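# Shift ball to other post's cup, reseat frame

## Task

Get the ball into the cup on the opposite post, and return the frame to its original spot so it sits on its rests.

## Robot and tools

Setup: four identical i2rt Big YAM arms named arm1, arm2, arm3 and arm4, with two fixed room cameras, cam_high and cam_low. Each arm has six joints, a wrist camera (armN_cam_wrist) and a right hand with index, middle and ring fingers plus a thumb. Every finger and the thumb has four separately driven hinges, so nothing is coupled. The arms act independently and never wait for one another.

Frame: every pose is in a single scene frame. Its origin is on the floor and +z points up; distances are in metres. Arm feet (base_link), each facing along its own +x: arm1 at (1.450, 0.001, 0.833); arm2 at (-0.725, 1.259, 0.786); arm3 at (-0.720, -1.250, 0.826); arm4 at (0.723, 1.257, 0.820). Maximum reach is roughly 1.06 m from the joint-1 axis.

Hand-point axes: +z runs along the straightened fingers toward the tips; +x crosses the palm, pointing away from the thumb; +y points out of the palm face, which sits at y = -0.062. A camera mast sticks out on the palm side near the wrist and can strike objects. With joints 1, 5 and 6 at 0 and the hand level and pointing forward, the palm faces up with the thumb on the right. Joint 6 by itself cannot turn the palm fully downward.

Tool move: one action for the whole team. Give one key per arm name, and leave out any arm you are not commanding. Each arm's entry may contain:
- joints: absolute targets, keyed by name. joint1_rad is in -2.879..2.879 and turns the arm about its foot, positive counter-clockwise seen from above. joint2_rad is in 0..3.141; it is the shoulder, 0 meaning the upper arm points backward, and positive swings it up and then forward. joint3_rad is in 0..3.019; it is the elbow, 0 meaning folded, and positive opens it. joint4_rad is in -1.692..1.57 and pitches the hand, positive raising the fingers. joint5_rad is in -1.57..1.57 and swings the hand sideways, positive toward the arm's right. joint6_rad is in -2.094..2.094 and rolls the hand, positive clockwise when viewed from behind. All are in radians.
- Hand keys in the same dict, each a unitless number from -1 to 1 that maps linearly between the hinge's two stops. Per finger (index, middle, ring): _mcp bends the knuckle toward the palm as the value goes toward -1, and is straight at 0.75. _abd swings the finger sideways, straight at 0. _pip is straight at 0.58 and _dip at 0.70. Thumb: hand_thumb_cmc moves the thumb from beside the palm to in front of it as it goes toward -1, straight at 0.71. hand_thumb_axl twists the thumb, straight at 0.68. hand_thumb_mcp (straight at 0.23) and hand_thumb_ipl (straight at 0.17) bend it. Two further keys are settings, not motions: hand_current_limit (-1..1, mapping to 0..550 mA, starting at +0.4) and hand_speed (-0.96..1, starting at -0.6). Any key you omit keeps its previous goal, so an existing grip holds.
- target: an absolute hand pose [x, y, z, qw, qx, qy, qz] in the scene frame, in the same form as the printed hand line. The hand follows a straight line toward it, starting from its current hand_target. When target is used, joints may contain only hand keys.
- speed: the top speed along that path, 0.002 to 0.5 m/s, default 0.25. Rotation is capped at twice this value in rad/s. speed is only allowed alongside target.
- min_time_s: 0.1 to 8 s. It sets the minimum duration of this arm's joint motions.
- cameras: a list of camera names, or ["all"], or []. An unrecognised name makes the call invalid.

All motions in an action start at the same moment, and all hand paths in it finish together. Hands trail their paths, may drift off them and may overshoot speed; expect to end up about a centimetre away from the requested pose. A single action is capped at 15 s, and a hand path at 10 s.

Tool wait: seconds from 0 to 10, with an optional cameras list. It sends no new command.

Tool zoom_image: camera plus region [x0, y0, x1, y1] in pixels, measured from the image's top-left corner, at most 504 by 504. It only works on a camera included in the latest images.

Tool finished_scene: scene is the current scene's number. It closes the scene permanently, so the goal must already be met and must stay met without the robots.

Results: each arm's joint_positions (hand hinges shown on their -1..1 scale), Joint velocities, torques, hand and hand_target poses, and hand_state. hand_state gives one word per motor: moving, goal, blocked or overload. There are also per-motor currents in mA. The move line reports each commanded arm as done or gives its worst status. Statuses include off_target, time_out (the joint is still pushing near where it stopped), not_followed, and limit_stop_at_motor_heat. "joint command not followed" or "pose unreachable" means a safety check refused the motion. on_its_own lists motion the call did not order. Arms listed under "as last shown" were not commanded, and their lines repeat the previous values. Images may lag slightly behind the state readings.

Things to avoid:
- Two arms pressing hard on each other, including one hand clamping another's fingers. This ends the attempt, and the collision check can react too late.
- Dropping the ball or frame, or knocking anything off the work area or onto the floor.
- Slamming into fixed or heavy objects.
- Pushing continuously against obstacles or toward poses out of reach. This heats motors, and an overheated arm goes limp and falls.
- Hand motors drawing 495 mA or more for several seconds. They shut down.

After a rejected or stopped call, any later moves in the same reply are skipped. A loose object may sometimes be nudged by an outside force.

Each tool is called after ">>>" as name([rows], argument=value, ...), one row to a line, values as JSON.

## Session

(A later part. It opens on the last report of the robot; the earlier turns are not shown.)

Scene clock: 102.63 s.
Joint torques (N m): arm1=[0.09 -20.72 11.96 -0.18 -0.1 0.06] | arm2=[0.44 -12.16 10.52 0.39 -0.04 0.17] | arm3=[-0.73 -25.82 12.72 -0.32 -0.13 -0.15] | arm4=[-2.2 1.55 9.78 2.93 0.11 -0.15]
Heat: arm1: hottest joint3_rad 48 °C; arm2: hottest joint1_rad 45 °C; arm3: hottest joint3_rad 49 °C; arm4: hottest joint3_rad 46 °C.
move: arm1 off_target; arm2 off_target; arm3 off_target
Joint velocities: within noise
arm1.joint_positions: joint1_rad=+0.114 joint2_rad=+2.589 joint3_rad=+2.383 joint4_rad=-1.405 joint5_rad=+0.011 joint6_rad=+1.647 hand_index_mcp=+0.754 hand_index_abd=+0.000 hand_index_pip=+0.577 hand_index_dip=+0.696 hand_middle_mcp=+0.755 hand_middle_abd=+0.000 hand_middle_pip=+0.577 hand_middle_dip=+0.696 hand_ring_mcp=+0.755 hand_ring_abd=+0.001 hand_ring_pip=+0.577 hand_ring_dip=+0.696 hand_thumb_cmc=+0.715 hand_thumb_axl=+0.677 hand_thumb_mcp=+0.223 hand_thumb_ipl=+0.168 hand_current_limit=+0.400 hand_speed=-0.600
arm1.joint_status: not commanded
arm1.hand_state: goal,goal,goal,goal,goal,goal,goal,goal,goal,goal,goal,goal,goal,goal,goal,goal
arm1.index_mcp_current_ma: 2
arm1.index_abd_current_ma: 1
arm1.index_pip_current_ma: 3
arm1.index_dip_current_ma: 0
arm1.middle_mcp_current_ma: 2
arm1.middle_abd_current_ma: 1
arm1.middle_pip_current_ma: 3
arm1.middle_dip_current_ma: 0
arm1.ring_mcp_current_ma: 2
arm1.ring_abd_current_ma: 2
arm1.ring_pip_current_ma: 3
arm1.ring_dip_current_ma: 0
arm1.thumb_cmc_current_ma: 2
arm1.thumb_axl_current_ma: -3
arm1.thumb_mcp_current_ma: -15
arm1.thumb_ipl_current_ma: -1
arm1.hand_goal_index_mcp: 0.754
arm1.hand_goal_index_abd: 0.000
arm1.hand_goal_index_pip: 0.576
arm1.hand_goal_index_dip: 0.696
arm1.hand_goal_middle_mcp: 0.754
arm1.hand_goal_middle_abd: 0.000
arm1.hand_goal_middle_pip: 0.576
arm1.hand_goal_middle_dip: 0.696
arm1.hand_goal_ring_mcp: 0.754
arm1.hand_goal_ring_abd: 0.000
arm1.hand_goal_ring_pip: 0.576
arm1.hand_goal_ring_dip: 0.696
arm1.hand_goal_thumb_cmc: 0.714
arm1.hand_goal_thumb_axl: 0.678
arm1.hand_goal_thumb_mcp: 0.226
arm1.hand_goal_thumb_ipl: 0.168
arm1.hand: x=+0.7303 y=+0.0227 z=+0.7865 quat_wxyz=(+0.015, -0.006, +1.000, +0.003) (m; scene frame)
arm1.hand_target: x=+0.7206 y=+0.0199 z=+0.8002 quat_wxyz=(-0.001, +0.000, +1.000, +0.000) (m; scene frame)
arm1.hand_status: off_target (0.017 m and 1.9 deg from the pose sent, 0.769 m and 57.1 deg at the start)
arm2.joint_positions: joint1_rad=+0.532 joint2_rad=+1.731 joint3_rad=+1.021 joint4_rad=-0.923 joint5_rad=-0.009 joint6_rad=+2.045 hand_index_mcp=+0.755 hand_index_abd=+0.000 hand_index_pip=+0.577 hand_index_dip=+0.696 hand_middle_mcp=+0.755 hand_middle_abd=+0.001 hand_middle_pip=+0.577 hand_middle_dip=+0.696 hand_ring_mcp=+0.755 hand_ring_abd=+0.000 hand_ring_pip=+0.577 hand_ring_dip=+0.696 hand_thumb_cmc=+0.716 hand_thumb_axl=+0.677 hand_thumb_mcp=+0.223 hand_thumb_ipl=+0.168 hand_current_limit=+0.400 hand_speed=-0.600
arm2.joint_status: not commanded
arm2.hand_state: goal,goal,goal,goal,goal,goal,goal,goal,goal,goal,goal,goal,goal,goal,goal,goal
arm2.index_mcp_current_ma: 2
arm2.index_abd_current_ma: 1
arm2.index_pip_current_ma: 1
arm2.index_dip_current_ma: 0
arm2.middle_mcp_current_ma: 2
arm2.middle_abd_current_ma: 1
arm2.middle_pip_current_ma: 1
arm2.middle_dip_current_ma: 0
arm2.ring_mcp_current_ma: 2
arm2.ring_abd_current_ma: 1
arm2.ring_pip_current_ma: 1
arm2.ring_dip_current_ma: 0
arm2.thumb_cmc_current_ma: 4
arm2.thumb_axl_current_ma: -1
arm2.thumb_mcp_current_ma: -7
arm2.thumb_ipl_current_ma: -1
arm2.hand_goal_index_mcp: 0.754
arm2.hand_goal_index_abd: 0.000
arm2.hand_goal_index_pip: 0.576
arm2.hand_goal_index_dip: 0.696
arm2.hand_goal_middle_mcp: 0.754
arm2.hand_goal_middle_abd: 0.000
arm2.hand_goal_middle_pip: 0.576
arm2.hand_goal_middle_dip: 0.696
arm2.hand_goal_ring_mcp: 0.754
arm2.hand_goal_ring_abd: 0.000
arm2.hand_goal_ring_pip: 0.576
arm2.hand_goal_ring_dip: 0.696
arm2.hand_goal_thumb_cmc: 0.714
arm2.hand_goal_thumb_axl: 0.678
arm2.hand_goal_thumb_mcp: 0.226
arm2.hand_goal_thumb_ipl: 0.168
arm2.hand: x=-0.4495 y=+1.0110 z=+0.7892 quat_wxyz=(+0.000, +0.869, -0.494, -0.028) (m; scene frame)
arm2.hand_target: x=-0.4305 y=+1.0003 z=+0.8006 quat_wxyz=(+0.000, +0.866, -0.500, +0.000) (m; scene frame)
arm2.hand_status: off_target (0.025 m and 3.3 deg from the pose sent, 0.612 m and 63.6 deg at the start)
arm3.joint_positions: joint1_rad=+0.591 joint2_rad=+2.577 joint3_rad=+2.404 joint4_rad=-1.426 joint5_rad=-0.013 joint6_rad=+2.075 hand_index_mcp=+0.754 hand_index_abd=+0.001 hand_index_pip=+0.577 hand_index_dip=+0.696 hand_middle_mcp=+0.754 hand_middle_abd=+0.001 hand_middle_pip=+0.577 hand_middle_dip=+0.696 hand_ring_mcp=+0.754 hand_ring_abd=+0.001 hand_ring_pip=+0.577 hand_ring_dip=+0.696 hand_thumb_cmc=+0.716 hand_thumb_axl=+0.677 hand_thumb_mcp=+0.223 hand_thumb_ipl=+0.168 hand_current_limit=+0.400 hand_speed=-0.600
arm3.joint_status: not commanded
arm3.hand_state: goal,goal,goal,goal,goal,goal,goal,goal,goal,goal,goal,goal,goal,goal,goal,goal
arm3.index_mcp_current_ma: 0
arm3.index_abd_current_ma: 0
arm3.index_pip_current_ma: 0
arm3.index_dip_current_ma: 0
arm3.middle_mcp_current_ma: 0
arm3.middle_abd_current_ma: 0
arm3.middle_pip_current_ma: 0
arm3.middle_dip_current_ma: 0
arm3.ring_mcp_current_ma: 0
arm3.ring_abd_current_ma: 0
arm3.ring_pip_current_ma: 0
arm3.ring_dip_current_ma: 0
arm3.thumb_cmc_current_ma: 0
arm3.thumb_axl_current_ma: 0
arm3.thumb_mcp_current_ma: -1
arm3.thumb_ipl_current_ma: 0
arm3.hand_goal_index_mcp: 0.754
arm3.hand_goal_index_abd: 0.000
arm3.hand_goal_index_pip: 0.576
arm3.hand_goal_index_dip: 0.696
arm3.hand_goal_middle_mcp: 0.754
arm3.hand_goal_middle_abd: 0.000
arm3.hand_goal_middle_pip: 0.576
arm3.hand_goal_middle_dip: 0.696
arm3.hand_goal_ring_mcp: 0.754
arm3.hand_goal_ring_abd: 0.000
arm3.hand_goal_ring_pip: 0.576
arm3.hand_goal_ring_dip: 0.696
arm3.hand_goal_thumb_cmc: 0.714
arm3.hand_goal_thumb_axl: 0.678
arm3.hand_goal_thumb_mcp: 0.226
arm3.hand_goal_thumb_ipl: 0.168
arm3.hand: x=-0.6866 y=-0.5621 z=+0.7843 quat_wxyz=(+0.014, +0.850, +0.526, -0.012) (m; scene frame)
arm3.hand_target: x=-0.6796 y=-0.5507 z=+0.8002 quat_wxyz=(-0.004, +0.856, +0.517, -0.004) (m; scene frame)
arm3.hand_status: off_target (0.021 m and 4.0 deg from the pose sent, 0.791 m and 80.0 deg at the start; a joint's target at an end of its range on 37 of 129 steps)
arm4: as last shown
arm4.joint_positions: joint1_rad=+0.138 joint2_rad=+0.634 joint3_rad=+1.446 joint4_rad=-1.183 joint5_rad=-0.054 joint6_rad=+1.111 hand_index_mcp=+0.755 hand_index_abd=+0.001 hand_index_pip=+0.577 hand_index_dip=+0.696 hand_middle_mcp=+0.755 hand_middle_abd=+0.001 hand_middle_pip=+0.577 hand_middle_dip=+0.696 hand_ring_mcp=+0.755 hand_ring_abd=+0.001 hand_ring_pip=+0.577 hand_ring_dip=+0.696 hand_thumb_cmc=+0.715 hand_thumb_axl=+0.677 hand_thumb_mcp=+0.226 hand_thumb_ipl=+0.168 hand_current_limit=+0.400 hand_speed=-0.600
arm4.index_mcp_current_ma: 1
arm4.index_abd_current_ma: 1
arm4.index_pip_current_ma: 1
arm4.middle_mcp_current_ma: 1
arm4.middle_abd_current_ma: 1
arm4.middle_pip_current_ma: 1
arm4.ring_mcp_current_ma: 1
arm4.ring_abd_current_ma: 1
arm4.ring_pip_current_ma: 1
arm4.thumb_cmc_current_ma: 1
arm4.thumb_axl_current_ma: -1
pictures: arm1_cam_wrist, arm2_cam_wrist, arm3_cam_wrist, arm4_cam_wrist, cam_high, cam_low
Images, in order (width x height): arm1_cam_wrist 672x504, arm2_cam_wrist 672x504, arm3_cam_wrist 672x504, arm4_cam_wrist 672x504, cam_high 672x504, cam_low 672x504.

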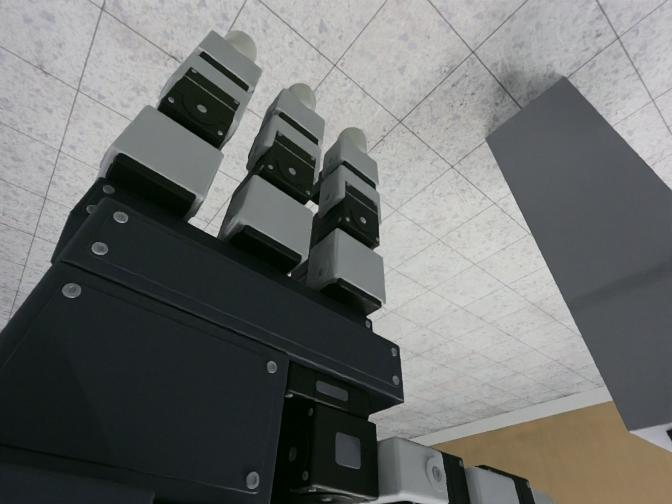

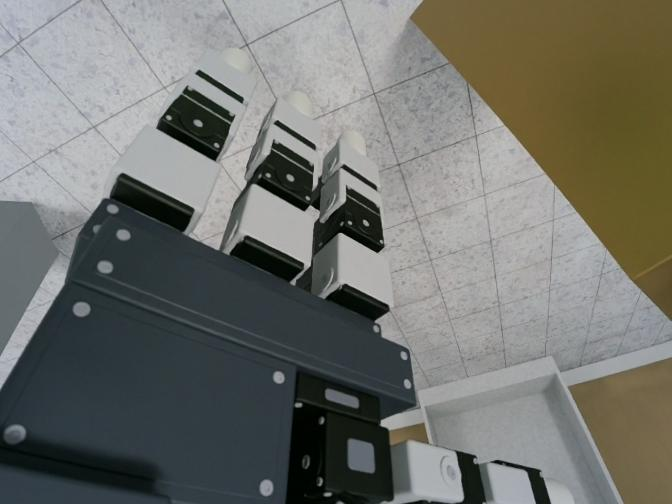

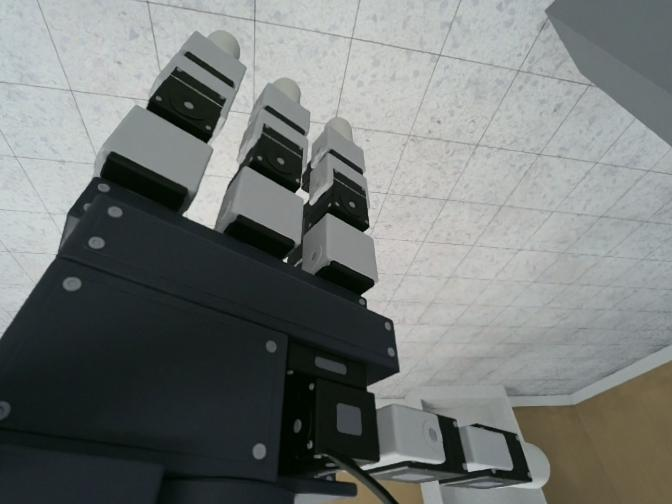

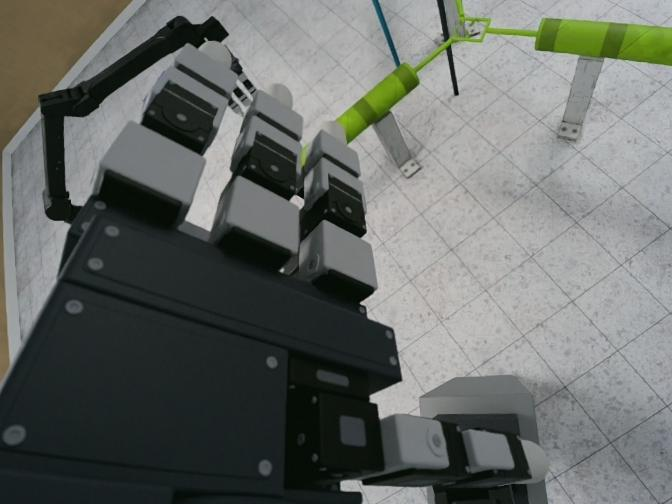

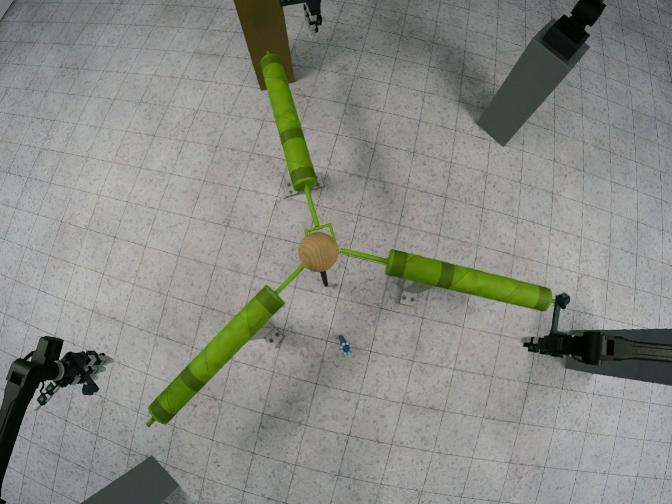

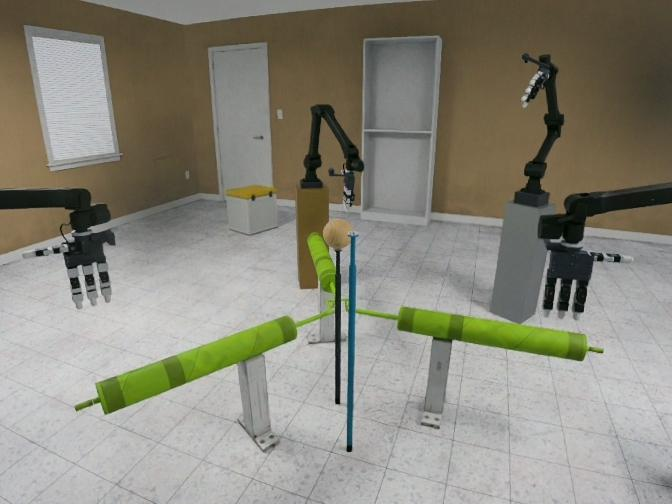

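>>> move(arm1={"target": [0.684, 0.03, 0.60, 0, 0, 1, 0], "speed": 0.2}, arm2={"target": [-0.448, 0.97, 0.60, 0, -0.866, 0.5, 0], "speed": 0.2}, arm3={"target": [-0.63, -0.47, 0.60, 0, 0.866, 0.5, 0], "speed": 0.2}, cameras=["cam_high", "cam_low"])

>>> zoom_image(camera="cam_low", region=[520, 260, 640, 380])

>>> zoom_image(camera="cam_low", region=[60, 250, 220, 410])

>>> zoom_image(camera="cam_low", region=[280, 160, 400, 280])

>>> zoom_image(camera="cam_high", region=[460, 240, 600, 380])

>>> zoom_image(camera="cam_high", region=[50, 300, 210, 460])

>>> zoom_image(camera="cam_high", region=[230, 0, 370, 140])

Scene clock: 138.70 s.
Joint torques (N m): arm1=[-0.56 -22.12 12.08 -0.09 -0.11 -0.2] | arm2=[0.03 -14.39 5.44 0.53 0 -0.08] | arm3=[-0.15 -26.58 13.64 1.13 -0.06 -0.27] | arm4=[-2.2 1.61 9.78 2.97 0.12 -0.15]
Heat: arm1: hottest joint3_rad 50 °C; arm2: hottest joint1_rad 45 °C; arm3: hottest joint3_rad 50 °C; arm4: hottest joint3_rad 47 °C.
move: arm1 off_target; arm2 off_target; arm3 off_target
Joint velocities: within noise
arm1.joint_positions: joint1_rad=+0.103 joint2_rad=+3.102 joint3_rad=+2.885 joint4_rad=-1.358 joint5_rad=+0.010 joint6_rad=+1.642 hand_index_mcp=+0.754 hand_index_abd=+0.000 hand_index_pip=+0.577 hand_index_dip=+0.696 hand_middle_mcp=+0.755 hand_middle_abd=+0.000 hand_middle_pip=+0.577 hand_middle_dip=+0.696 hand_ring_mcp=+0.755 hand_ring_abd=+0.001 hand_ring_pip=+0.577 hand_ring_dip=+0.696 hand_thumb_cmc=+0.715 hand_thumb_axl=+0.677 hand_thumb_mcp=+0.223 hand_thumb_ipl=+0.168 hand_current_limit=+0.400 hand_speed=-0.600
arm1.joint_status: not commanded
arm1.hand_state: goal,goal,goal,goal,goal,goal,goal,goal,goal,goal,goal,goal,goal,goal,goal,goal
arm1.index_mcp_current_ma: 2
arm1.index_abd_current_ma: 1
arm1.index_pip_current_ma: 3
arm1.index_dip_current_ma: 0
arm1.middle_mcp_current_ma: 2
arm1.middle_abd_current_ma: 1
arm1.middle_pip_current_ma: 3
arm1.middle_dip_current_ma: 0
arm1.ring_mcp_current_ma: 2
arm1.ring_abd_current_ma: 2
arm1.ring_pip_current_ma: 3
arm1.ring_dip_current_ma: 0
arm1.thumb_cmc_current_ma: 2
arm1.thumb_axl_current_ma: -3
arm1.thumb_mcp_current_ma: -15
arm1.thumb_ipl_current_ma: -1
arm1.hand_goal_index_mcp: 0.754
arm1.hand_goal_index_abd: 0.000
arm1.hand_goal_index_pip: 0.576
arm1.hand_goal_index_dip: 0.696
arm1.hand_goal_middle_mcp: 0.754
arm1.hand_goal_middle_abd: 0.000
arm1.hand_goal_middle_pip: 0.576
arm1.hand_goal_middle_dip: 0.696
arm1.hand_goal_ring_mcp: 0.754
arm1.hand_goal_ring_abd: 0.000
arm1.hand_goal_ring_pip: 0.576
arm1.hand_goal_ring_dip: 0.696
arm1.hand_goal_thumb_cmc: 0.714
arm1.hand_goal_thumb_axl: 0.678
arm1.hand_goal_thumb_mcp: 0.226
arm1.hand_goal_thumb_ipl: 0.168
arm1.hand: x=+0.6978 y=+0.0261 z=+0.5871 quat_wxyz=(-0.002, -0.003, +1.000, +0.001) (m; scene frame)
arm1.hand_target: x=+0.6856 y=+0.0301 z=+0.6006 quat_wxyz=(-0.019, -0.006, +1.000, -0.002) (m; scene frame)
arm1.hand_status: off_target (0.019 m and 0.5 deg from the pose sent, 0.192 m and 1.9 deg at the start; a joint's target at an end of its range on 32 of 67 steps)
arm2.joint_positions: joint1_rad=+0.464 joint2_rad=+2.174 joint3_rad=+1.001 joint4_rad=-0.448 joint5_rad=-0.009 joint6_rad=+1.998 hand_index_mcp=+0.755 hand_index_abd=+0.000 hand_index_pip=+0.577 hand_index_dip=+0.696 hand_middle_mcp=+0.755 hand_middle_abd=+0.001 hand_middle_pip=+0.577 hand_middle_dip=+0.696 hand_ring_mcp=+0.755 hand_ring_abd=+0.000 hand_ring_pip=+0.577 hand_ring_dip=+0.696 hand_thumb_cmc=+0.716 hand_thumb_axl=+0.677 hand_thumb_mcp=+0.223 hand_thumb_ipl=+0.168 hand_current_limit=+0.400 hand_speed=-0.600
arm2.joint_status: not commanded
arm2.hand_state: goal,goal,goal,goal,goal,goal,goal,goal,goal,goal,goal,goal,goal,goal,goal,goal
arm2.index_mcp_current_ma: 2
arm2.index_abd_current_ma: 1
arm2.index_pip_current_ma: 1
arm2.index_dip_current_ma: 0
arm2.middle_mcp_current_ma: 2
arm2.middle_abd_current_ma: 1
arm2.middle_pip_current_ma: 1
arm2.middle_dip_current_ma: 0
arm2.ring_mcp_current_ma: 2
arm2.ring_abd_current_ma: 1
arm2.ring_pip_current_ma: 1
arm2.ring_dip_current_ma: 0
arm2.thumb_cmc_current_ma: 4
arm2.thumb_axl_current_ma: -1
arm2.thumb_mcp_current_ma: -7
arm2.thumb_ipl_current_ma: -1
arm2.hand_goal_index_mcp: 0.754
arm2.hand_goal_index_abd: 0.000
arm2.hand_goal_index_pip: 0.576
arm2.hand_goal_index_dip: 0.696
arm2.hand_goal_middle_mcp: 0.754
arm2.hand_goal_middle_abd: 0.000
arm2.hand_goal_middle_pip: 0.576
arm2.hand_goal_middle_dip: 0.696
arm2.hand_goal_ring_mcp: 0.754
arm2.hand_goal_ring_abd: 0.000
arm2.hand_goal_ring_pip: 0.576
arm2.hand_goal_ring_dip: 0.696
arm2.hand_goal_thumb_cmc: 0.714
arm2.hand_goal_thumb_axl: 0.678
arm2.hand_goal_thumb_mcp: 0.226
arm2.hand_goal_thumb_ipl: 0.168
arm2.hand: x=-0.4627 y=+0.9836 z=+0.5956 quat_wxyz=(-0.001, +0.864, -0.503, -0.022) (m; scene frame)
arm2.hand_target: x=-0.4483 y=+0.9703 z=+0.6005 quat_wxyz=(+0.000, +0.866, -0.500, +0.000) (m; scene frame)
arm2.hand_status: off_target (0.021 m and 2.5 deg from the pose sent, 0.194 m and 3.3 deg at the start)
arm3.joint_positions: joint1_rad=+0.529 joint2_rad=+3.057 joint3_rad=+2.878 joint4_rad=-1.218 joint5_rad=-0.017 joint6_rad=+2.019 hand_index_mcp=+0.754 hand_index_abd=+0.001 hand_index_pip=+0.577 hand_index_dip=+0.696 hand_middle_mcp=+0.754 hand_middle_abd=+0.001 hand_middle_pip=+0.577 hand_middle_dip=+0.696 hand_ring_mcp=+0.754 hand_ring_abd=+0.001 hand_ring_pip=+0.577 hand_ring_dip=+0.696 hand_thumb_cmc=+0.716 hand_thumb_axl=+0.677 hand_thumb_mcp=+0.223 hand_thumb_ipl=+0.168 hand_current_limit=+0.400 hand_speed=-0.600
arm3.joint_status: not commanded
arm3.hand_state: goal,goal,goal,goal,goal,goal,goal,goal,goal,goal,goal,goal,goal,goal,goal,goal
arm3.index_mcp_current_ma: 0
arm3.index_abd_current_ma: 0
arm3.index_pip_current_ma: 0
arm3.index_dip_current_ma: 0
arm3.middle_mcp_current_ma: 0
arm3.middle_abd_current_ma: 0
arm3.middle_pip_current_ma: 0
arm3.middle_dip_current_ma: 0
arm3.ring_mcp_current_ma: 0
arm3.ring_abd_current_ma: 0
arm3.ring_pip_current_ma: 0
arm3.ring_dip_current_ma: 0
arm3.thumb_cmc_current_ma: 0
arm3.thumb_axl_current_ma: 0
arm3.thumb_mcp_current_ma: -1
arm3.thumb_ipl_current_ma: 0
arm3.hand_goal_index_mcp: 0.754
arm3.hand_goal_index_abd: 0.000
arm3.hand_goal_index_pip: 0.576
arm3.hand_goal_index_dip: 0.696
arm3.hand_goal_middle_mcp: 0.754
arm3.hand_goal_middle_abd: 0.000
arm3.hand_goal_middle_pip: 0.576
arm3.hand_goal_middle_dip: 0.696
arm3.hand_goal_ring_mcp: 0.754
arm3.hand_goal_ring_abd: 0.000
arm3.hand_goal_ring_pip: 0.576
arm3.hand_goal_ring_dip: 0.696
arm3.hand_goal_thumb_cmc: 0.714
arm3.hand_goal_thumb_axl: 0.678
arm3.hand_goal_thumb_mcp: 0.226
arm3.hand_goal_thumb_ipl: 0.168
arm3.hand: x=-0.6387 y=-0.4860 z=+0.5930 quat_wxyz=(-0.073, +0.849, +0.522, +0.041) (m; scene frame)
arm3.hand_target: x=-0.6302 y=-0.4721 z=+0.6009 quat_wxyz=(-0.093, +0.847, +0.520, +0.054) (m; scene frame)
arm3.hand_status: off_target (0.020 m and 10.1 deg from the pose sent, 0.214 m and 4.1 deg at the start; a joint's target at an end of its range on 47 of 67 steps)
arm4: as last shown
pictures: cam_high, cam_low
Images, in order (width x height): cam_high 672x504, cam_low 672x504.

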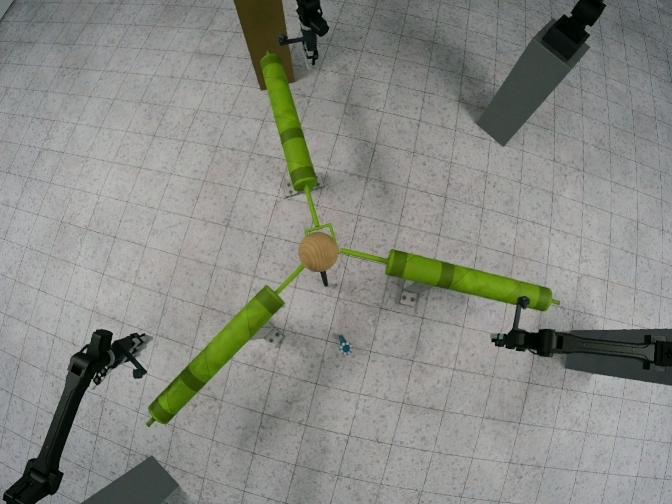

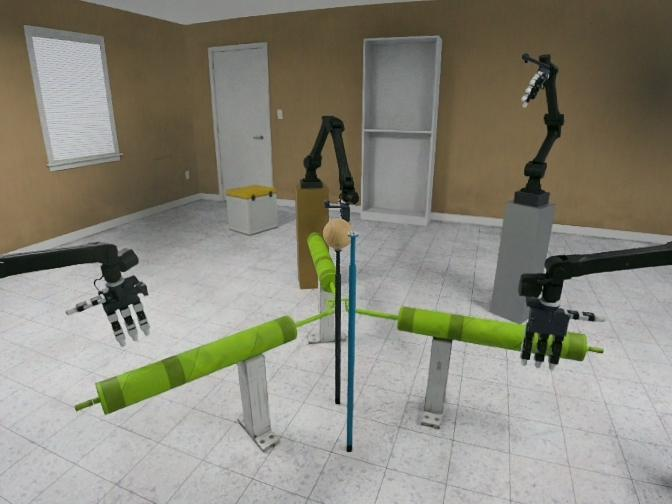

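Scaled by 4.200 from the camera's 672x504 image, which has a finer 960x720 frame.

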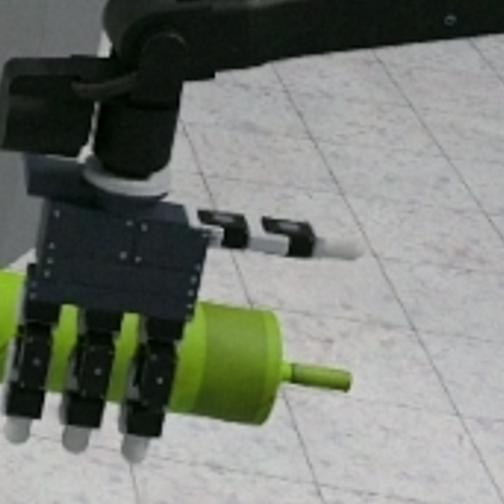

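Scaled by 3.150 from the camera's 672x504 image, which has a finer 960x720 frame.

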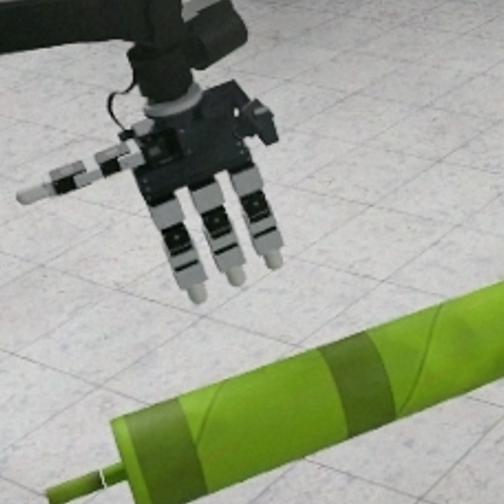

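Scaled by 4.200 from the camera's 672x504 image, which has a finer 960x720 frame.

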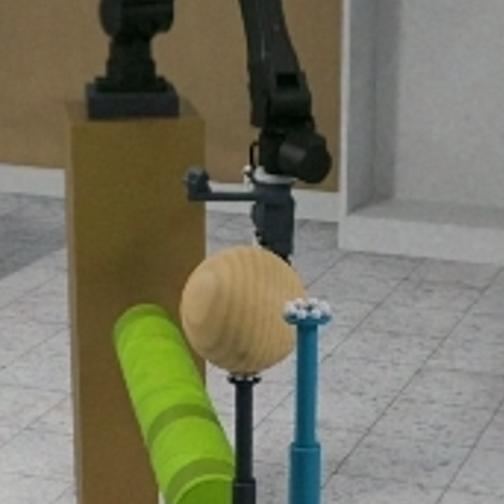

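Scaled by 3.600 from the camera's 672x504 image, which has a finer 960x720 frame.

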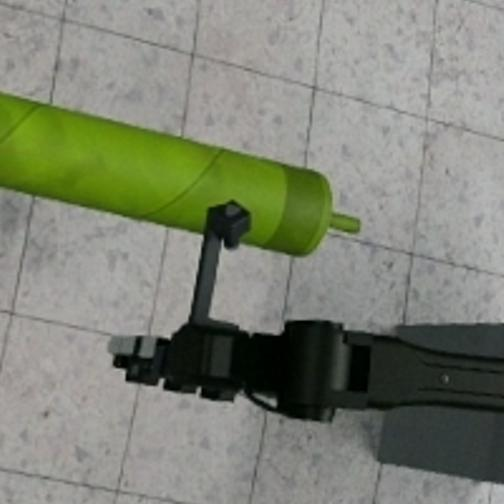

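Scaled by 3.150 from the camera's 672x504 image, which has a finer 960x720 frame.

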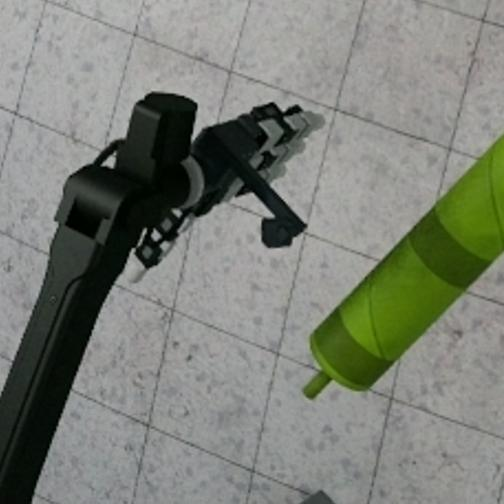

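Scaled by 3.600 from the camera's 672x504 image, which has a finer 960x720 frame.

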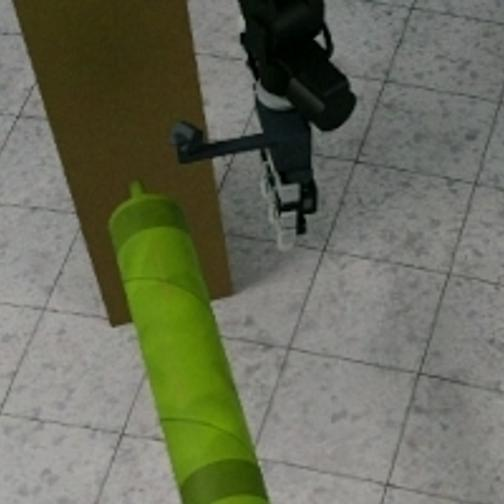

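>>> move(arm4={"target": [0.188, 0.56, 1.12, 0.5341, 0.8382, 0.0925, 0.0589], "speed": 0.3}, cameras=["arm4_cam_wrist"])

Scene clock: 179.93 s.
Joint torques (N m): arm1=[-0.5 -22.01 12.05 -0.03 -0.13 -0.2] | arm2=[0.09 -14.39 5.41 0.53 0.01 -0.08] | arm3=[-0.79 -25.99 13.52 1.17 -0.07 -0.28] | arm4=[-3.31 -24.35 14.19 1.68 -0.72 -0.26]
Heat: arm1: hottest joint2_rad 50 °C; arm2: hottest joint1_rad 44 °C; arm3: hottest joint3_rad 56 °C; arm4: hottest joint3_rad 47 °C.
move: arm4 off_target
Joint velocities: within noise
arm1, arm2, arm3: as last shown
arm4.joint_positions: joint1_rad=-0.295 joint2_rad=+2.236 joint3_rad=+2.094 joint4_rad=-0.643 joint5_rad=-0.915 joint6_rad=-0.614 hand_index_mcp=+0.761 hand_index_abd=+0.002 hand_index_pip=+0.577 hand_index_dip=+0.696 hand_middle_mcp=+0.761 hand_middle_abd=+0.002 hand_middle_pip=+0.577 hand_middle_dip=+0.696 hand_ring_mcp=+0.762 hand_ring_abd=+0.002 hand_ring_pip=+0.577 hand_ring_dip=+0.696 hand_thumb_cmc=+0.721 hand_thumb_axl=+0.677 hand_thumb_mcp=+0.226 hand_thumb_ipl=+0.168 hand_current_limit=+0.400 hand_speed=-0.600
arm4.joint_status: not commanded
arm4.hand_state: goal,goal,goal,goal,goal,goal,goal,goal,goal,goal,goal,goal,goal,goal,goal,goal
arm4.index_mcp_current_ma: 13
arm4.index_abd_current_ma: 3
arm4.index_pip_current_ma: 1
arm4.index_dip_current_ma: 0
arm4.middle_mcp_current_ma: 13
arm4.middle_abd_current_ma: 3
arm4.middle_pip_current_ma: 1
arm4.middle_dip_current_ma: 0
arm4.ring_mcp_current_ma: 15
arm4.ring_abd_current_ma: 3
arm4.ring_pip_current_ma: 1
arm4.ring_dip_current_ma: 0
arm4.thumb_cmc_current_ma: 12
arm4.thumb_axl_current_ma: -1
arm4.thumb_mcp_current_ma: 0
arm4.thumb_ipl_current_ma: 0
arm4.hand_goal_index_mcp: 0.754
arm4.hand_goal_index_abd: 0.000
arm4.hand_goal_index_pip: 0.576
arm4.hand_goal_index_dip: 0.696
arm4.hand_goal_middle_mcp: 0.754
arm4.hand_goal_middle_abd: 0.000
arm4.hand_goal_middle_pip: 0.576
arm4.hand_goal_middle_dip: 0.696
arm4.hand_goal_ring_mcp: 0.754
arm4.hand_goal_ring_abd: 0.000
arm4.hand_goal_ring_pip: 0.576
arm4.hand_goal_ring_dip: 0.696
arm4.hand_goal_thumb_cmc: 0.714
arm4.hand_goal_thumb_axl: 0.678
arm4.hand_goal_thumb_mcp: 0.226
arm4.hand_goal_thumb_ipl: 0.168
arm4.hand: x=+0.1977 y=+0.5606 z=+1.0922 quat_wxyz=(+0.522, +0.846, +0.079, +0.079) (m; scene frame)
arm4.hand_target: x=+0.1895 y=+0.5615 z=+1.1198 quat_wxyz=(+0.534, +0.838, +0.092, +0.059) (m; scene frame)
arm4.hand_status: off_target (0.029 m and 3.2 deg from the pose sent, 0.676 m and 82.1 deg at the start)
pictures: arm4_cam_wrist
Images, in order (width x height): arm4_cam_wrist 672x504.

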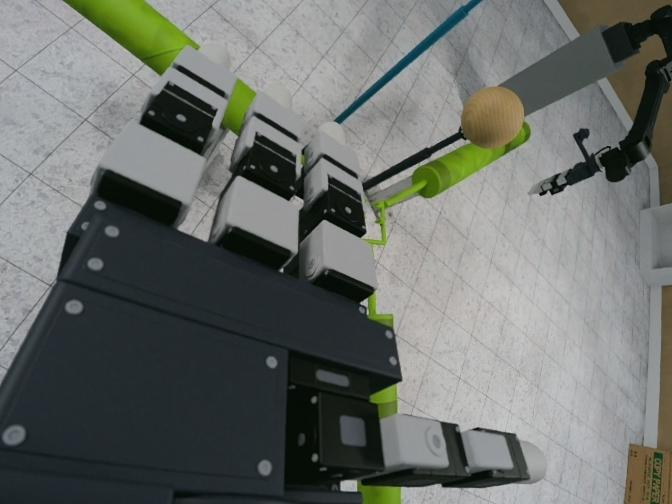

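>>> zoom_image(camera="arm4_cam_wrist", region=[340, 60, 540, 260])

Scaled by 2.520 from the camera's 672x504 image, which has a finer 960x720 frame.

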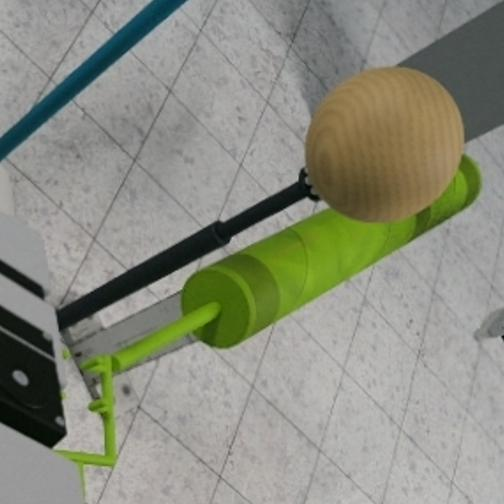

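>>> move(arm4={"target": [0.16, 0.60, 1.10, 0.5213, 0.8183, 0.204, 0.13], "speed": 0.3}, cameras=["arm4_cam_wrist"])

>>> zoom_image(camera="arm4_cam_wrist", region=[340, 60, 600, 320])

Scene clock: 186.00 s.
Joint torques (N m): arm1=[-0.79 -22.07 12.08 0.02 -0.1 -0.19] | arm2=[0.09 -14.33 5.42 0.53 0 -0.08] | arm3=[-0.67 -26.52 13.57 1.06 -0.08 -0.29] | arm4=[-2.2 -25.58 13.37 0.95 -0.94 -0.25]
Heat: arm1: hottest joint2_rad 50 °C; arm2: hottest joint1_rad 44 °C; arm3: hottest joint3_rad 56 °C; arm4: hottest joint3_rad 48 °C.
move: arm4 off_target
Joint velocities: within noise
arm1, arm2, arm3: as last shown
arm4.joint_positions: joint1_rad=-0.400 joint2_rad=+2.642 joint3_rad=+2.872 joint4_rad=-1.443 joint5_rad=-1.121 joint6_rad=-1.140 hand_index_mcp=+0.761 hand_index_abd=+0.002 hand_index_pip=+0.577 hand_index_dip=+0.696 hand_middle_mcp=+0.761 hand_middle_abd=+0.002 hand_middle_pip=+0.577 hand_middle_dip=+0.696 hand_ring_mcp=+0.762 hand_ring_abd=+0.002 hand_ring_pip=+0.577 hand_ring_dip=+0.696 hand_thumb_cmc=+0.721 hand_thumb_axl=+0.677 hand_thumb_mcp=+0.226 hand_thumb_ipl=+0.168 hand_current_limit=+0.400 hand_speed=-0.600
arm4.joint_status: not commanded
arm4.hand_state: goal,goal,goal,goal,goal,goal,goal,goal,goal,goal,goal,goal,goal,goal,goal,goal
arm4.index_mcp_current_ma: 13
arm4.index_abd_current_ma: 3
arm4.index_pip_current_ma: 1
arm4.index_dip_current_ma: 0
arm4.middle_mcp_current_ma: 13
arm4.middle_abd_current_ma: 3
arm4.middle_pip_current_ma: 1
arm4.middle_dip_current_ma: 0
arm4.ring_mcp_current_ma: 15
arm4.ring_abd_current_ma: 3
arm4.ring_pip_current_ma: 1
arm4.ring_dip_current_ma: 0
arm4.thumb_cmc_current_ma: 13
arm4.thumb_axl_current_ma: -1
arm4.thumb_mcp_current_ma: 0
arm4.thumb_ipl_current_ma: 0
arm4.hand_goal_index_mcp: 0.754
arm4.hand_goal_index_abd: 0.000
arm4.hand_goal_index_pip: 0.576
arm4.hand_goal_index_dip: 0.696
arm4.hand_goal_middle_mcp: 0.754
arm4.hand_goal_middle_abd: 0.000
arm4.hand_goal_middle_pip: 0.576
arm4.hand_goal_middle_dip: 0.696
arm4.hand_goal_ring_mcp: 0.754
arm4.hand_goal_ring_abd: 0.000
arm4.hand_goal_ring_pip: 0.576
arm4.hand_goal_ring_dip: 0.696
arm4.hand_goal_thumb_cmc: 0.714
arm4.hand_goal_thumb_axl: 0.678
arm4.hand_goal_thumb_mcp: 0.226
arm4.hand_goal_thumb_ipl: 0.168
arm4.hand: x=+0.1569 y=+0.6035 z=+1.0886 quat_wxyz=(+0.521, +0.823, +0.180, +0.137) (m; scene frame)
arm4.hand_target: x=+0.1610 y=+0.6007 z=+1.0995 quat_wxyz=(+0.527, +0.818, +0.195, +0.123) (m; scene frame)
arm4.hand_status: off_target (0.012 m and 2.9 deg from the pose sent, 0.055 m and 15.8 deg at the start)
pictures: arm4_cam_wrist
Images, in order (width x height): arm4_cam_wrist 672x504.

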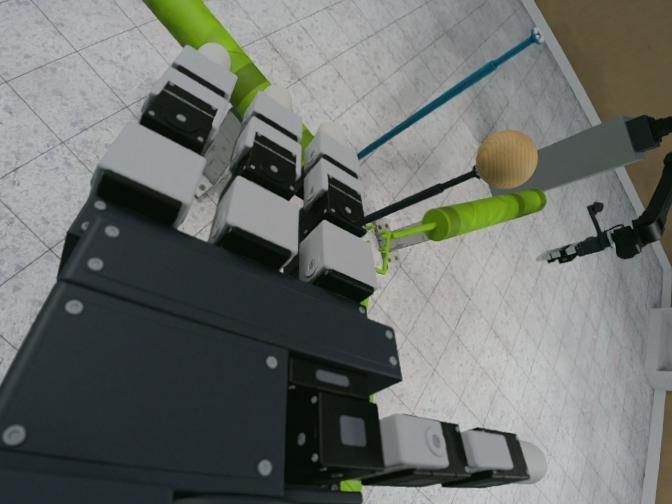

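Scaled by 1.938 from the camera's 672x504 image, which has a finer 960x720 frame.

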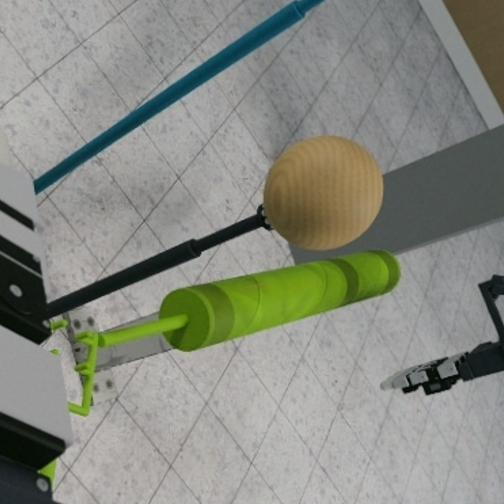

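>>> move(arm4={"target": [0.17, 0.67, 1.10, 0.517, 0.616, -0.554, 0.214], "speed": 0.4}, cameras=["arm4_cam_wrist"])

>>> zoom_image(camera="arm4_cam_wrist", region=[360, 20, 560, 220])

Scene clock: 191.43 s.
Joint torques (N m): arm1=[-0.32 -22.07 12.05 0.06 -0.11 -0.19] | arm2=[0.09 -14.33 5.41 0.53 0 -0.08] | arm3=[-0.5 -26.05 13.57 1.07 -0.06 -0.29] | arm4=[-2.37 -20.95 11.74 2.26 0.06 -0.04]
Heat: arm1: hottest joint2_rad 51 °C; arm2: hottest joint1_rad 44 °C; arm3: hottest joint3_rad 57 °C; arm4: hottest joint3_rad 48 °C.
move: arm4 off_target
Joint velocities: within noise
arm1, arm2, arm3: as last shown
arm4.joint_positions: joint1_rad=-0.210 joint2_rad=+1.842 joint3_rad=+1.495 joint4_rad=-0.085 joint5_rad=-0.378 joint6_rad=+0.965 hand_index_mcp=+0.762 hand_index_abd=+0.002 hand_index_pip=+0.577 hand_index_dip=+0.696 hand_middle_mcp=+0.762 hand_middle_abd=+0.002 hand_middle_pip=+0.577 hand_middle_dip=+0.696 hand_ring_mcp=+0.762 hand_ring_abd=+0.002 hand_ring_pip=+0.577 hand_ring_dip=+0.696 hand_thumb_cmc=+0.722 hand_thumb_axl=+0.677 hand_thumb_mcp=+0.226 hand_thumb_ipl=+0.168 hand_current_limit=+0.400 hand_speed=-0.600
arm4.joint_status: not commanded
arm4.hand_state: goal,goal,goal,goal,goal,goal,goal,goal,goal,goal,goal,goal,goal,goal,goal,goal
arm4.index_mcp_current_ma: 15
arm4.index_abd_current_ma: 2
arm4.index_pip_current_ma: 1
arm4.index_dip_current_ma: 0
arm4.middle_mcp_current_ma: 15
arm4.middle_abd_current_ma: 2
arm4.middle_pip_current_ma: 1
arm4.middle_dip_current_ma: 0
arm4.ring_mcp_current_ma: 17
arm4.ring_abd_current_ma: 2
arm4.ring_pip_current_ma: 1
arm4.ring_dip_current_ma: 0
arm4.thumb_cmc_current_ma: 15
arm4.thumb_axl_current_ma: -1
arm4.thumb_mcp_current_ma: 0
arm4.thumb_ipl_current_ma: 0
arm4.hand_goal_index_mcp: 0.754
arm4.hand_goal_index_abd: 0.000
arm4.hand_goal_index_pip: 0.576
arm4.hand_goal_index_dip: 0.696
arm4.hand_goal_middle_mcp: 0.754
arm4.hand_goal_middle_abd: 0.000
arm4.hand_goal_middle_pip: 0.576
arm4.hand_goal_middle_dip: 0.696
arm4.hand_goal_ring_mcp: 0.754
arm4.hand_goal_ring_abd: 0.000
arm4.hand_goal_ring_pip: 0.576
arm4.hand_goal_ring_dip: 0.696
arm4.hand_goal_thumb_cmc: 0.714
arm4.hand_goal_thumb_axl: 0.678
arm4.hand_goal_thumb_mcp: 0.226
arm4.hand_goal_thumb_ipl: 0.168
arm4.hand: x=+0.1707 y=+0.6726 z=+1.0759 quat_wxyz=(+0.505, +0.623, -0.558, +0.211) (m; scene frame)
arm4.hand_target: x=+0.1705 y=+0.6703 z=+1.1001 quat_wxyz=(+0.517, +0.616, -0.554, +0.214) (m; scene frame)
arm4.hand_status: off_target (0.024 m and 1.7 deg from the pose sent, 0.069 m and 90.2 deg at the start)
pictures: arm4_cam_wrist
Images, in order (width x height): arm4_cam_wrist 672x504.

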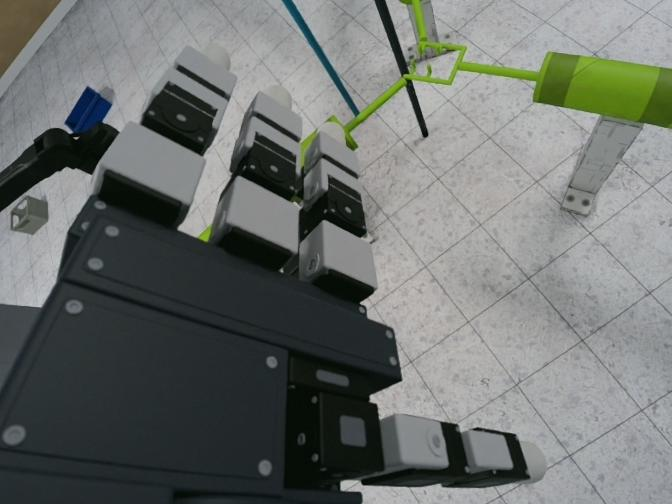

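Scaled by 2.520 from the camera's 672x504 image, which has a finer 960x720 frame.

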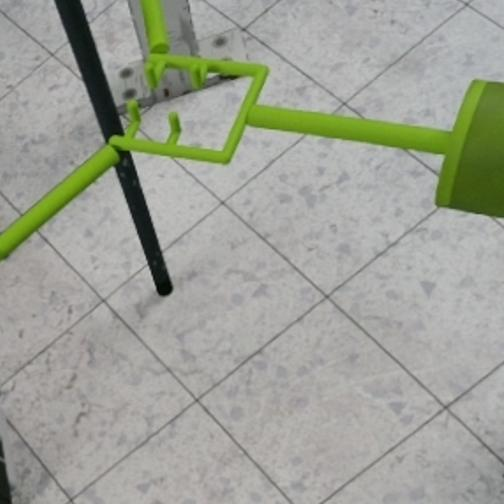

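>>> move(arm1={"target": [0.775, 0.046, 0.53, -0.1306, 0, 0.9914, 0], "speed": 0.2, "joints": {"hand_thumb_cmc": -0.571}}, arm2={"target": [-0.456, 1.009, 0.53, 0.1091, 0.8428, -0.4915, 0.187], "speed": 0.2, "joints": {"hand_thumb_cmc": -0.571}}, arm3={"target": [-0.656, -0.536, 0.53, -0.065, 0.8606, 0.492, 0.1135], "speed": 0.2, "joints": {"hand_thumb_cmc": -0.571}}, cameras=["cam_high", "cam_low", "arm1_cam_wrist", "arm2_cam_wrist", "arm3_cam_wrist"])

Scene clock: 211.67 s.
Joint torques (N m): arm1=[-0.56 -20.48 6.2 1.42 0.24 -0.22] | arm2=[0.62 -12.04 0.61 1.57 0.49 0.11] | arm3=[1.26 -27.63 7.36 1.09 0.54 -0.17] | arm4=[-2.37 -21.01 11.74 2.25 0.06 -0.04]
Heat: arm1: hottest joint2_rad 51 °C; arm2: hottest joint1_rad 44 °C; arm3: hottest joint3_rad 57 °C; arm4: hottest joint3_rad 49 °C.
move: arm1 off_target; arm2 off_target; arm3 off_target
Joint velocities: within noise
arm1.joint_positions: joint1_rad=+0.095 joint2_rad=+2.712 joint3_rad=+1.802 joint4_rad=-0.443 joint5_rad=+0.020 joint6_rad=+1.640 hand_index_mcp=+0.754 hand_index_abd=+0.000 hand_index_pip=+0.577 hand_index_dip=+0.696 hand_middle_mcp=+0.755 hand_middle_abd=+0.000 hand_middle_pip=+0.577 hand_middle_dip=+0.696 hand_ring_mcp=+0.755 hand_ring_abd=+0.001 hand_ring_pip=+0.577 hand_ring_dip=+0.696 hand_thumb_cmc=-0.565 hand_thumb_axl=+0.677 hand_thumb_mcp=+0.223 hand_thumb_ipl=+0.168 hand_current_limit=+0.400 hand_speed=-0.600
arm1.joint_status: all done
arm1.hand_state: goal,goal,goal,goal,goal,goal,goal,goal,goal,goal,goal,goal,goal,goal,goal,goal
arm1.index_mcp_current_ma: 2
arm1.index_abd_current_ma: 1
arm1.index_pip_current_ma: 3
arm1.index_dip_current_ma: 0
arm1.middle_mcp_current_ma: 2
arm1.middle_abd_current_ma: 1
arm1.middle_pip_current_ma: 3
arm1.middle_dip_current_ma: 0
arm1.ring_mcp_current_ma: 2
arm1.ring_abd_current_ma: 2
arm1.ring_pip_current_ma: 3
arm1.ring_dip_current_ma: 0
arm1.thumb_cmc_current_ma: 21
arm1.thumb_axl_current_ma: -3
arm1.thumb_mcp_current_ma: -15
arm1.thumb_ipl_current_ma: -1
arm1.hand_goal_index_mcp: 0.754
arm1.hand_goal_index_abd: 0.000
arm1.hand_goal_index_pip: 0.576
arm1.hand_goal_index_dip: 0.696
arm1.hand_goal_middle_mcp: 0.754
arm1.hand_goal_middle_abd: 0.000
arm1.hand_goal_middle_pip: 0.576
arm1.hand_goal_middle_dip: 0.696
arm1.hand_goal_ring_mcp: 0.754
arm1.hand_goal_ring_abd: 0.000
arm1.hand_goal_ring_pip: 0.576
arm1.hand_goal_ring_dip: 0.696
arm1.hand_goal_thumb_cmc: -0.570
arm1.hand_goal_thumb_axl: 0.678
arm1.hand_goal_thumb_mcp: 0.226
arm1.hand_goal_thumb_ipl: 0.168
arm1.hand: x=+0.7892 y=+0.0403 z=+0.5163 quat_wxyz=(-0.113, +0.002, +0.994, -0.002) (m; scene frame)
arm1.hand_target: x=+0.7754 y=+0.0459 z=+0.5300 quat_wxyz=(-0.130, +0.000, +0.991, +0.000) (m; scene frame)
arm1.hand_status: off_target (0.021 m and 2.0 deg from the pose sent, 0.098 m and 14.8 deg at the start)
arm2.joint_positions: joint1_rad=+0.617 joint2_rad=+2.322 joint3_rad=+0.741 joint4_rad=+0.366 joint5_rad=+0.205 joint6_rad=+2.073 hand_index_mcp=+0.755 hand_index_abd=+0.000 hand_index_pip=+0.577 hand_index_dip=+0.696 hand_middle_mcp=+0.755 hand_middle_abd=+0.001 hand_middle_pip=+0.577 hand_middle_dip=+0.696 hand_ring_mcp=+0.755 hand_ring_abd=+0.000 hand_ring_pip=+0.577 hand_ring_dip=+0.696 hand_thumb_cmc=-0.562 hand_thumb_axl=+0.677 hand_thumb_mcp=+0.223 hand_thumb_ipl=+0.168 hand_current_limit=+0.400 hand_speed=-0.600
arm2.joint_status: all done
arm2.hand_state: goal,goal,goal,goal,goal,goal,goal,goal,goal,goal,goal,goal,goal,goal,goal,goal
arm2.index_mcp_current_ma: 2
arm2.index_abd_current_ma: 1
arm2.index_pip_current_ma: 1
arm2.index_dip_current_ma: 0
arm2.middle_mcp_current_ma: 2
arm2.middle_abd_current_ma: 1
arm2.middle_pip_current_ma: 1
arm2.middle_dip_current_ma: 0
arm2.ring_mcp_current_ma: 2
arm2.ring_abd_current_ma: 1
arm2.ring_pip_current_ma: 1
arm2.ring_dip_current_ma: 0
arm2.thumb_cmc_current_ma: 21
arm2.thumb_axl_current_ma: -1
arm2.thumb_mcp_current_ma: -7
arm2.thumb_ipl_current_ma: -1
arm2.hand_goal_index_mcp: 0.754
arm2.hand_goal_index_abd: 0.000
arm2.hand_goal_index_pip: 0.576
arm2.hand_goal_index_dip: 0.696
arm2.hand_goal_middle_mcp: 0.754
arm2.hand_goal_middle_abd: 0.000
arm2.hand_goal_middle_pip: 0.576
arm2.hand_goal_middle_dip: 0.696
arm2.hand_goal_ring_mcp: 0.754
arm2.hand_goal_ring_abd: 0.000
arm2.hand_goal_ring_pip: 0.576
arm2.hand_goal_ring_dip: 0.696
arm2.hand_goal_thumb_cmc: -0.570
arm2.hand_goal_thumb_axl: 0.678
arm2.hand_goal_thumb_mcp: 0.226
arm2.hand_goal_thumb_ipl: 0.168
arm2.hand: x=-0.4591 y=+1.0090 z=+0.5299 quat_wxyz=(+0.104, +0.856, -0.474, +0.180) (m; scene frame)
arm2.hand_target: x=-0.4561 y=+1.0084 z=+0.5301 quat_wxyz=(+0.104, +0.851, -0.478, +0.188) (m; scene frame)
arm2.hand_status: off_target (0.003 m and 2.7 deg from the pose sent, 0.071 m and 27.3 deg at the start; a joint's target at an end of its range on 33 of 58 steps)
arm3.joint_positions: joint1_rad=+0.574 joint2_rad=+2.883 joint3_rad=+2.246 joint4_rad=-0.742 joint5_rad=+0.119 joint6_rad=+2.075 hand_index_mcp=+0.754 hand_index_abd=+0.001 hand_index_pip=+0.577 hand_index_dip=+0.696 hand_middle_mcp=+0.754 hand_middle_abd=+0.001 hand_middle_pip=+0.577 hand_middle_dip=+0.696 hand_ring_mcp=+0.754 hand_ring_abd=+0.001 hand_ring_pip=+0.577 hand_ring_dip=+0.696 hand_thumb_cmc=-0.565 hand_thumb_axl=+0.677 hand_thumb_mcp=+0.223 hand_thumb_ipl=+0.168 hand_current_limit=+0.400 hand_speed=-0.600
arm3.joint_status: all done
arm3.hand_state: goal,goal,goal,goal,goal,goal,goal,goal,goal,goal,goal,goal,goal,goal,goal,goal
arm3.index_mcp_current_ma: 0
arm3.index_abd_current_ma: 0
arm3.index_pip_current_ma: 0
arm3.index_dip_current_ma: 0
arm3.middle_mcp_current_ma: 0
arm3.middle_abd_current_ma: 0
arm3.middle_pip_current_ma: 0
arm3.middle_dip_current_ma: 0
arm3.ring_mcp_current_ma: 0
arm3.ring_abd_current_ma: 0
arm3.ring_pip_current_ma: 0
arm3.ring_dip_current_ma: 0
arm3.thumb_cmc_current_ma: 1
arm3.thumb_axl_current_ma: 0
arm3.thumb_mcp_current_ma: -1
arm3.thumb_ipl_current_ma: 0
arm3.hand_goal_index_mcp: 0.754
arm3.hand_goal_index_abd: 0.000
arm3.hand_goal_index_pip: 0.576
arm3.hand_goal_index_dip: 0.696
arm3.hand_goal_middle_mcp: 0.754
arm3.hand_goal_middle_abd: 0.000
arm3.hand_goal_middle_pip: 0.576
arm3.hand_goal_middle_dip: 0.696
arm3.hand_goal_ring_mcp: 0.754
arm3.hand_goal_ring_abd: 0.000
arm3.hand_goal_ring_pip: 0.576
arm3.hand_goal_ring_dip: 0.696
arm3.hand_goal_thumb_cmc: -0.570
arm3.hand_goal_thumb_axl: 0.678
arm3.hand_goal_thumb_mcp: 0.226
arm3.hand_goal_thumb_ipl: 0.168
arm3.hand: x=-0.6510 y=-0.5526 z=+0.5098 quat_wxyz=(-0.049, +0.852, +0.511, +0.100) (m; scene frame)
arm3.hand_target: x=-0.6557 y=-0.5362 z=+0.5301 quat_wxyz=(-0.067, +0.852, +0.508, +0.111) (m; scene frame)
arm3.hand_status: off_target (0.027 m and 3.4 deg from the pose sent, 0.082 m and 9.2 deg at the start; a joint's target at an end of its range on 35 of 58 steps)
arm4: as last shown
arm4.joint_positions: joint1_rad=-0.210 joint2_rad=+1.842 joint3_rad=+1.495 joint4_rad=-0.085 joint5_rad=-0.378 joint6_rad=+0.966 hand_index_mcp=+0.762 hand_index_abd=+0.002 hand_index_pip=+0.577 hand_index_dip=+0.696 hand_middle_mcp=+0.762 hand_middle_abd=+0.002 hand_middle_pip=+0.577 hand_middle_dip=+0.696 hand_ring_mcp=+0.762 hand_ring_abd=+0.002 hand_ring_pip=+0.577 hand_ring_dip=+0.696 hand_thumb_cmc=+0.722 hand_thumb_axl=+0.677 hand_thumb_mcp=+0.226 hand_thumb_ipl=+0.168 hand_current_limit=+0.400 hand_speed=-0.600
pictures: arm1_cam_wrist, arm2_cam_wrist, arm3_cam_wrist, cam_high, cam_low
Images, in order (width x height): arm1_cam_wrist 672x504, arm2_cam_wrist 672x504, arm3_cam_wrist 672x504, cam_high 672x504, cam_low 672x504.

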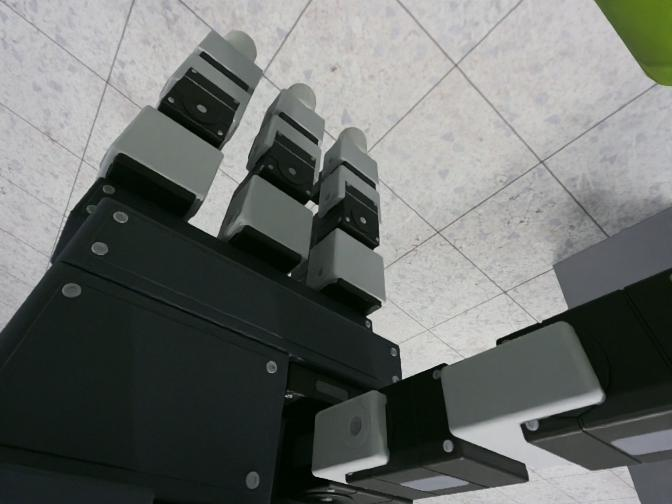

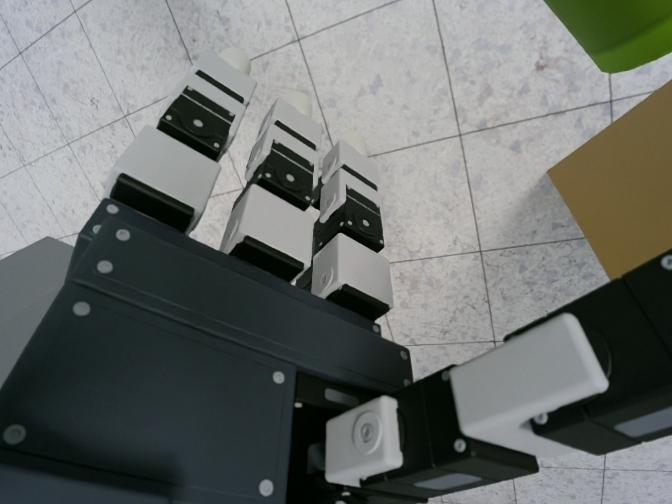

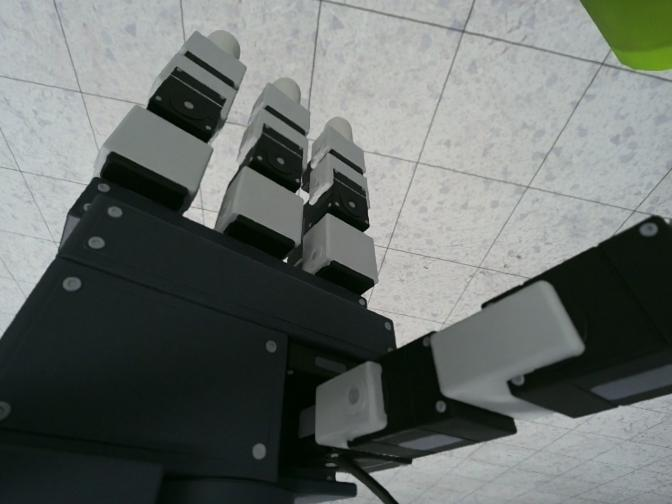

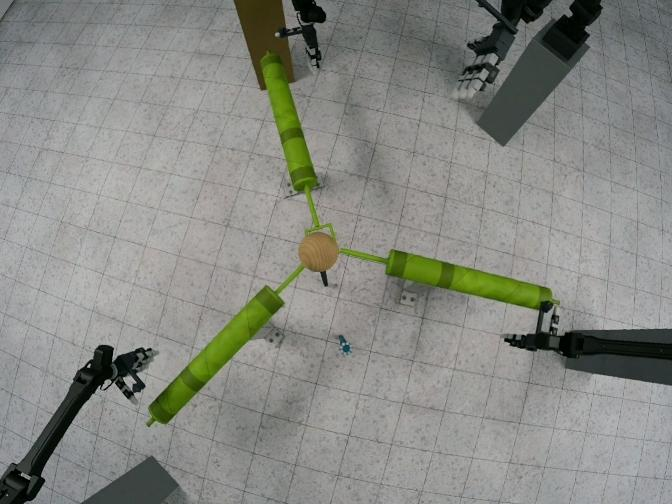

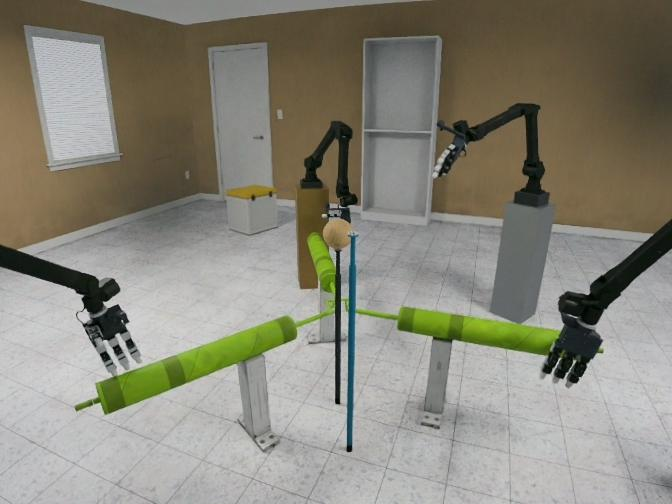

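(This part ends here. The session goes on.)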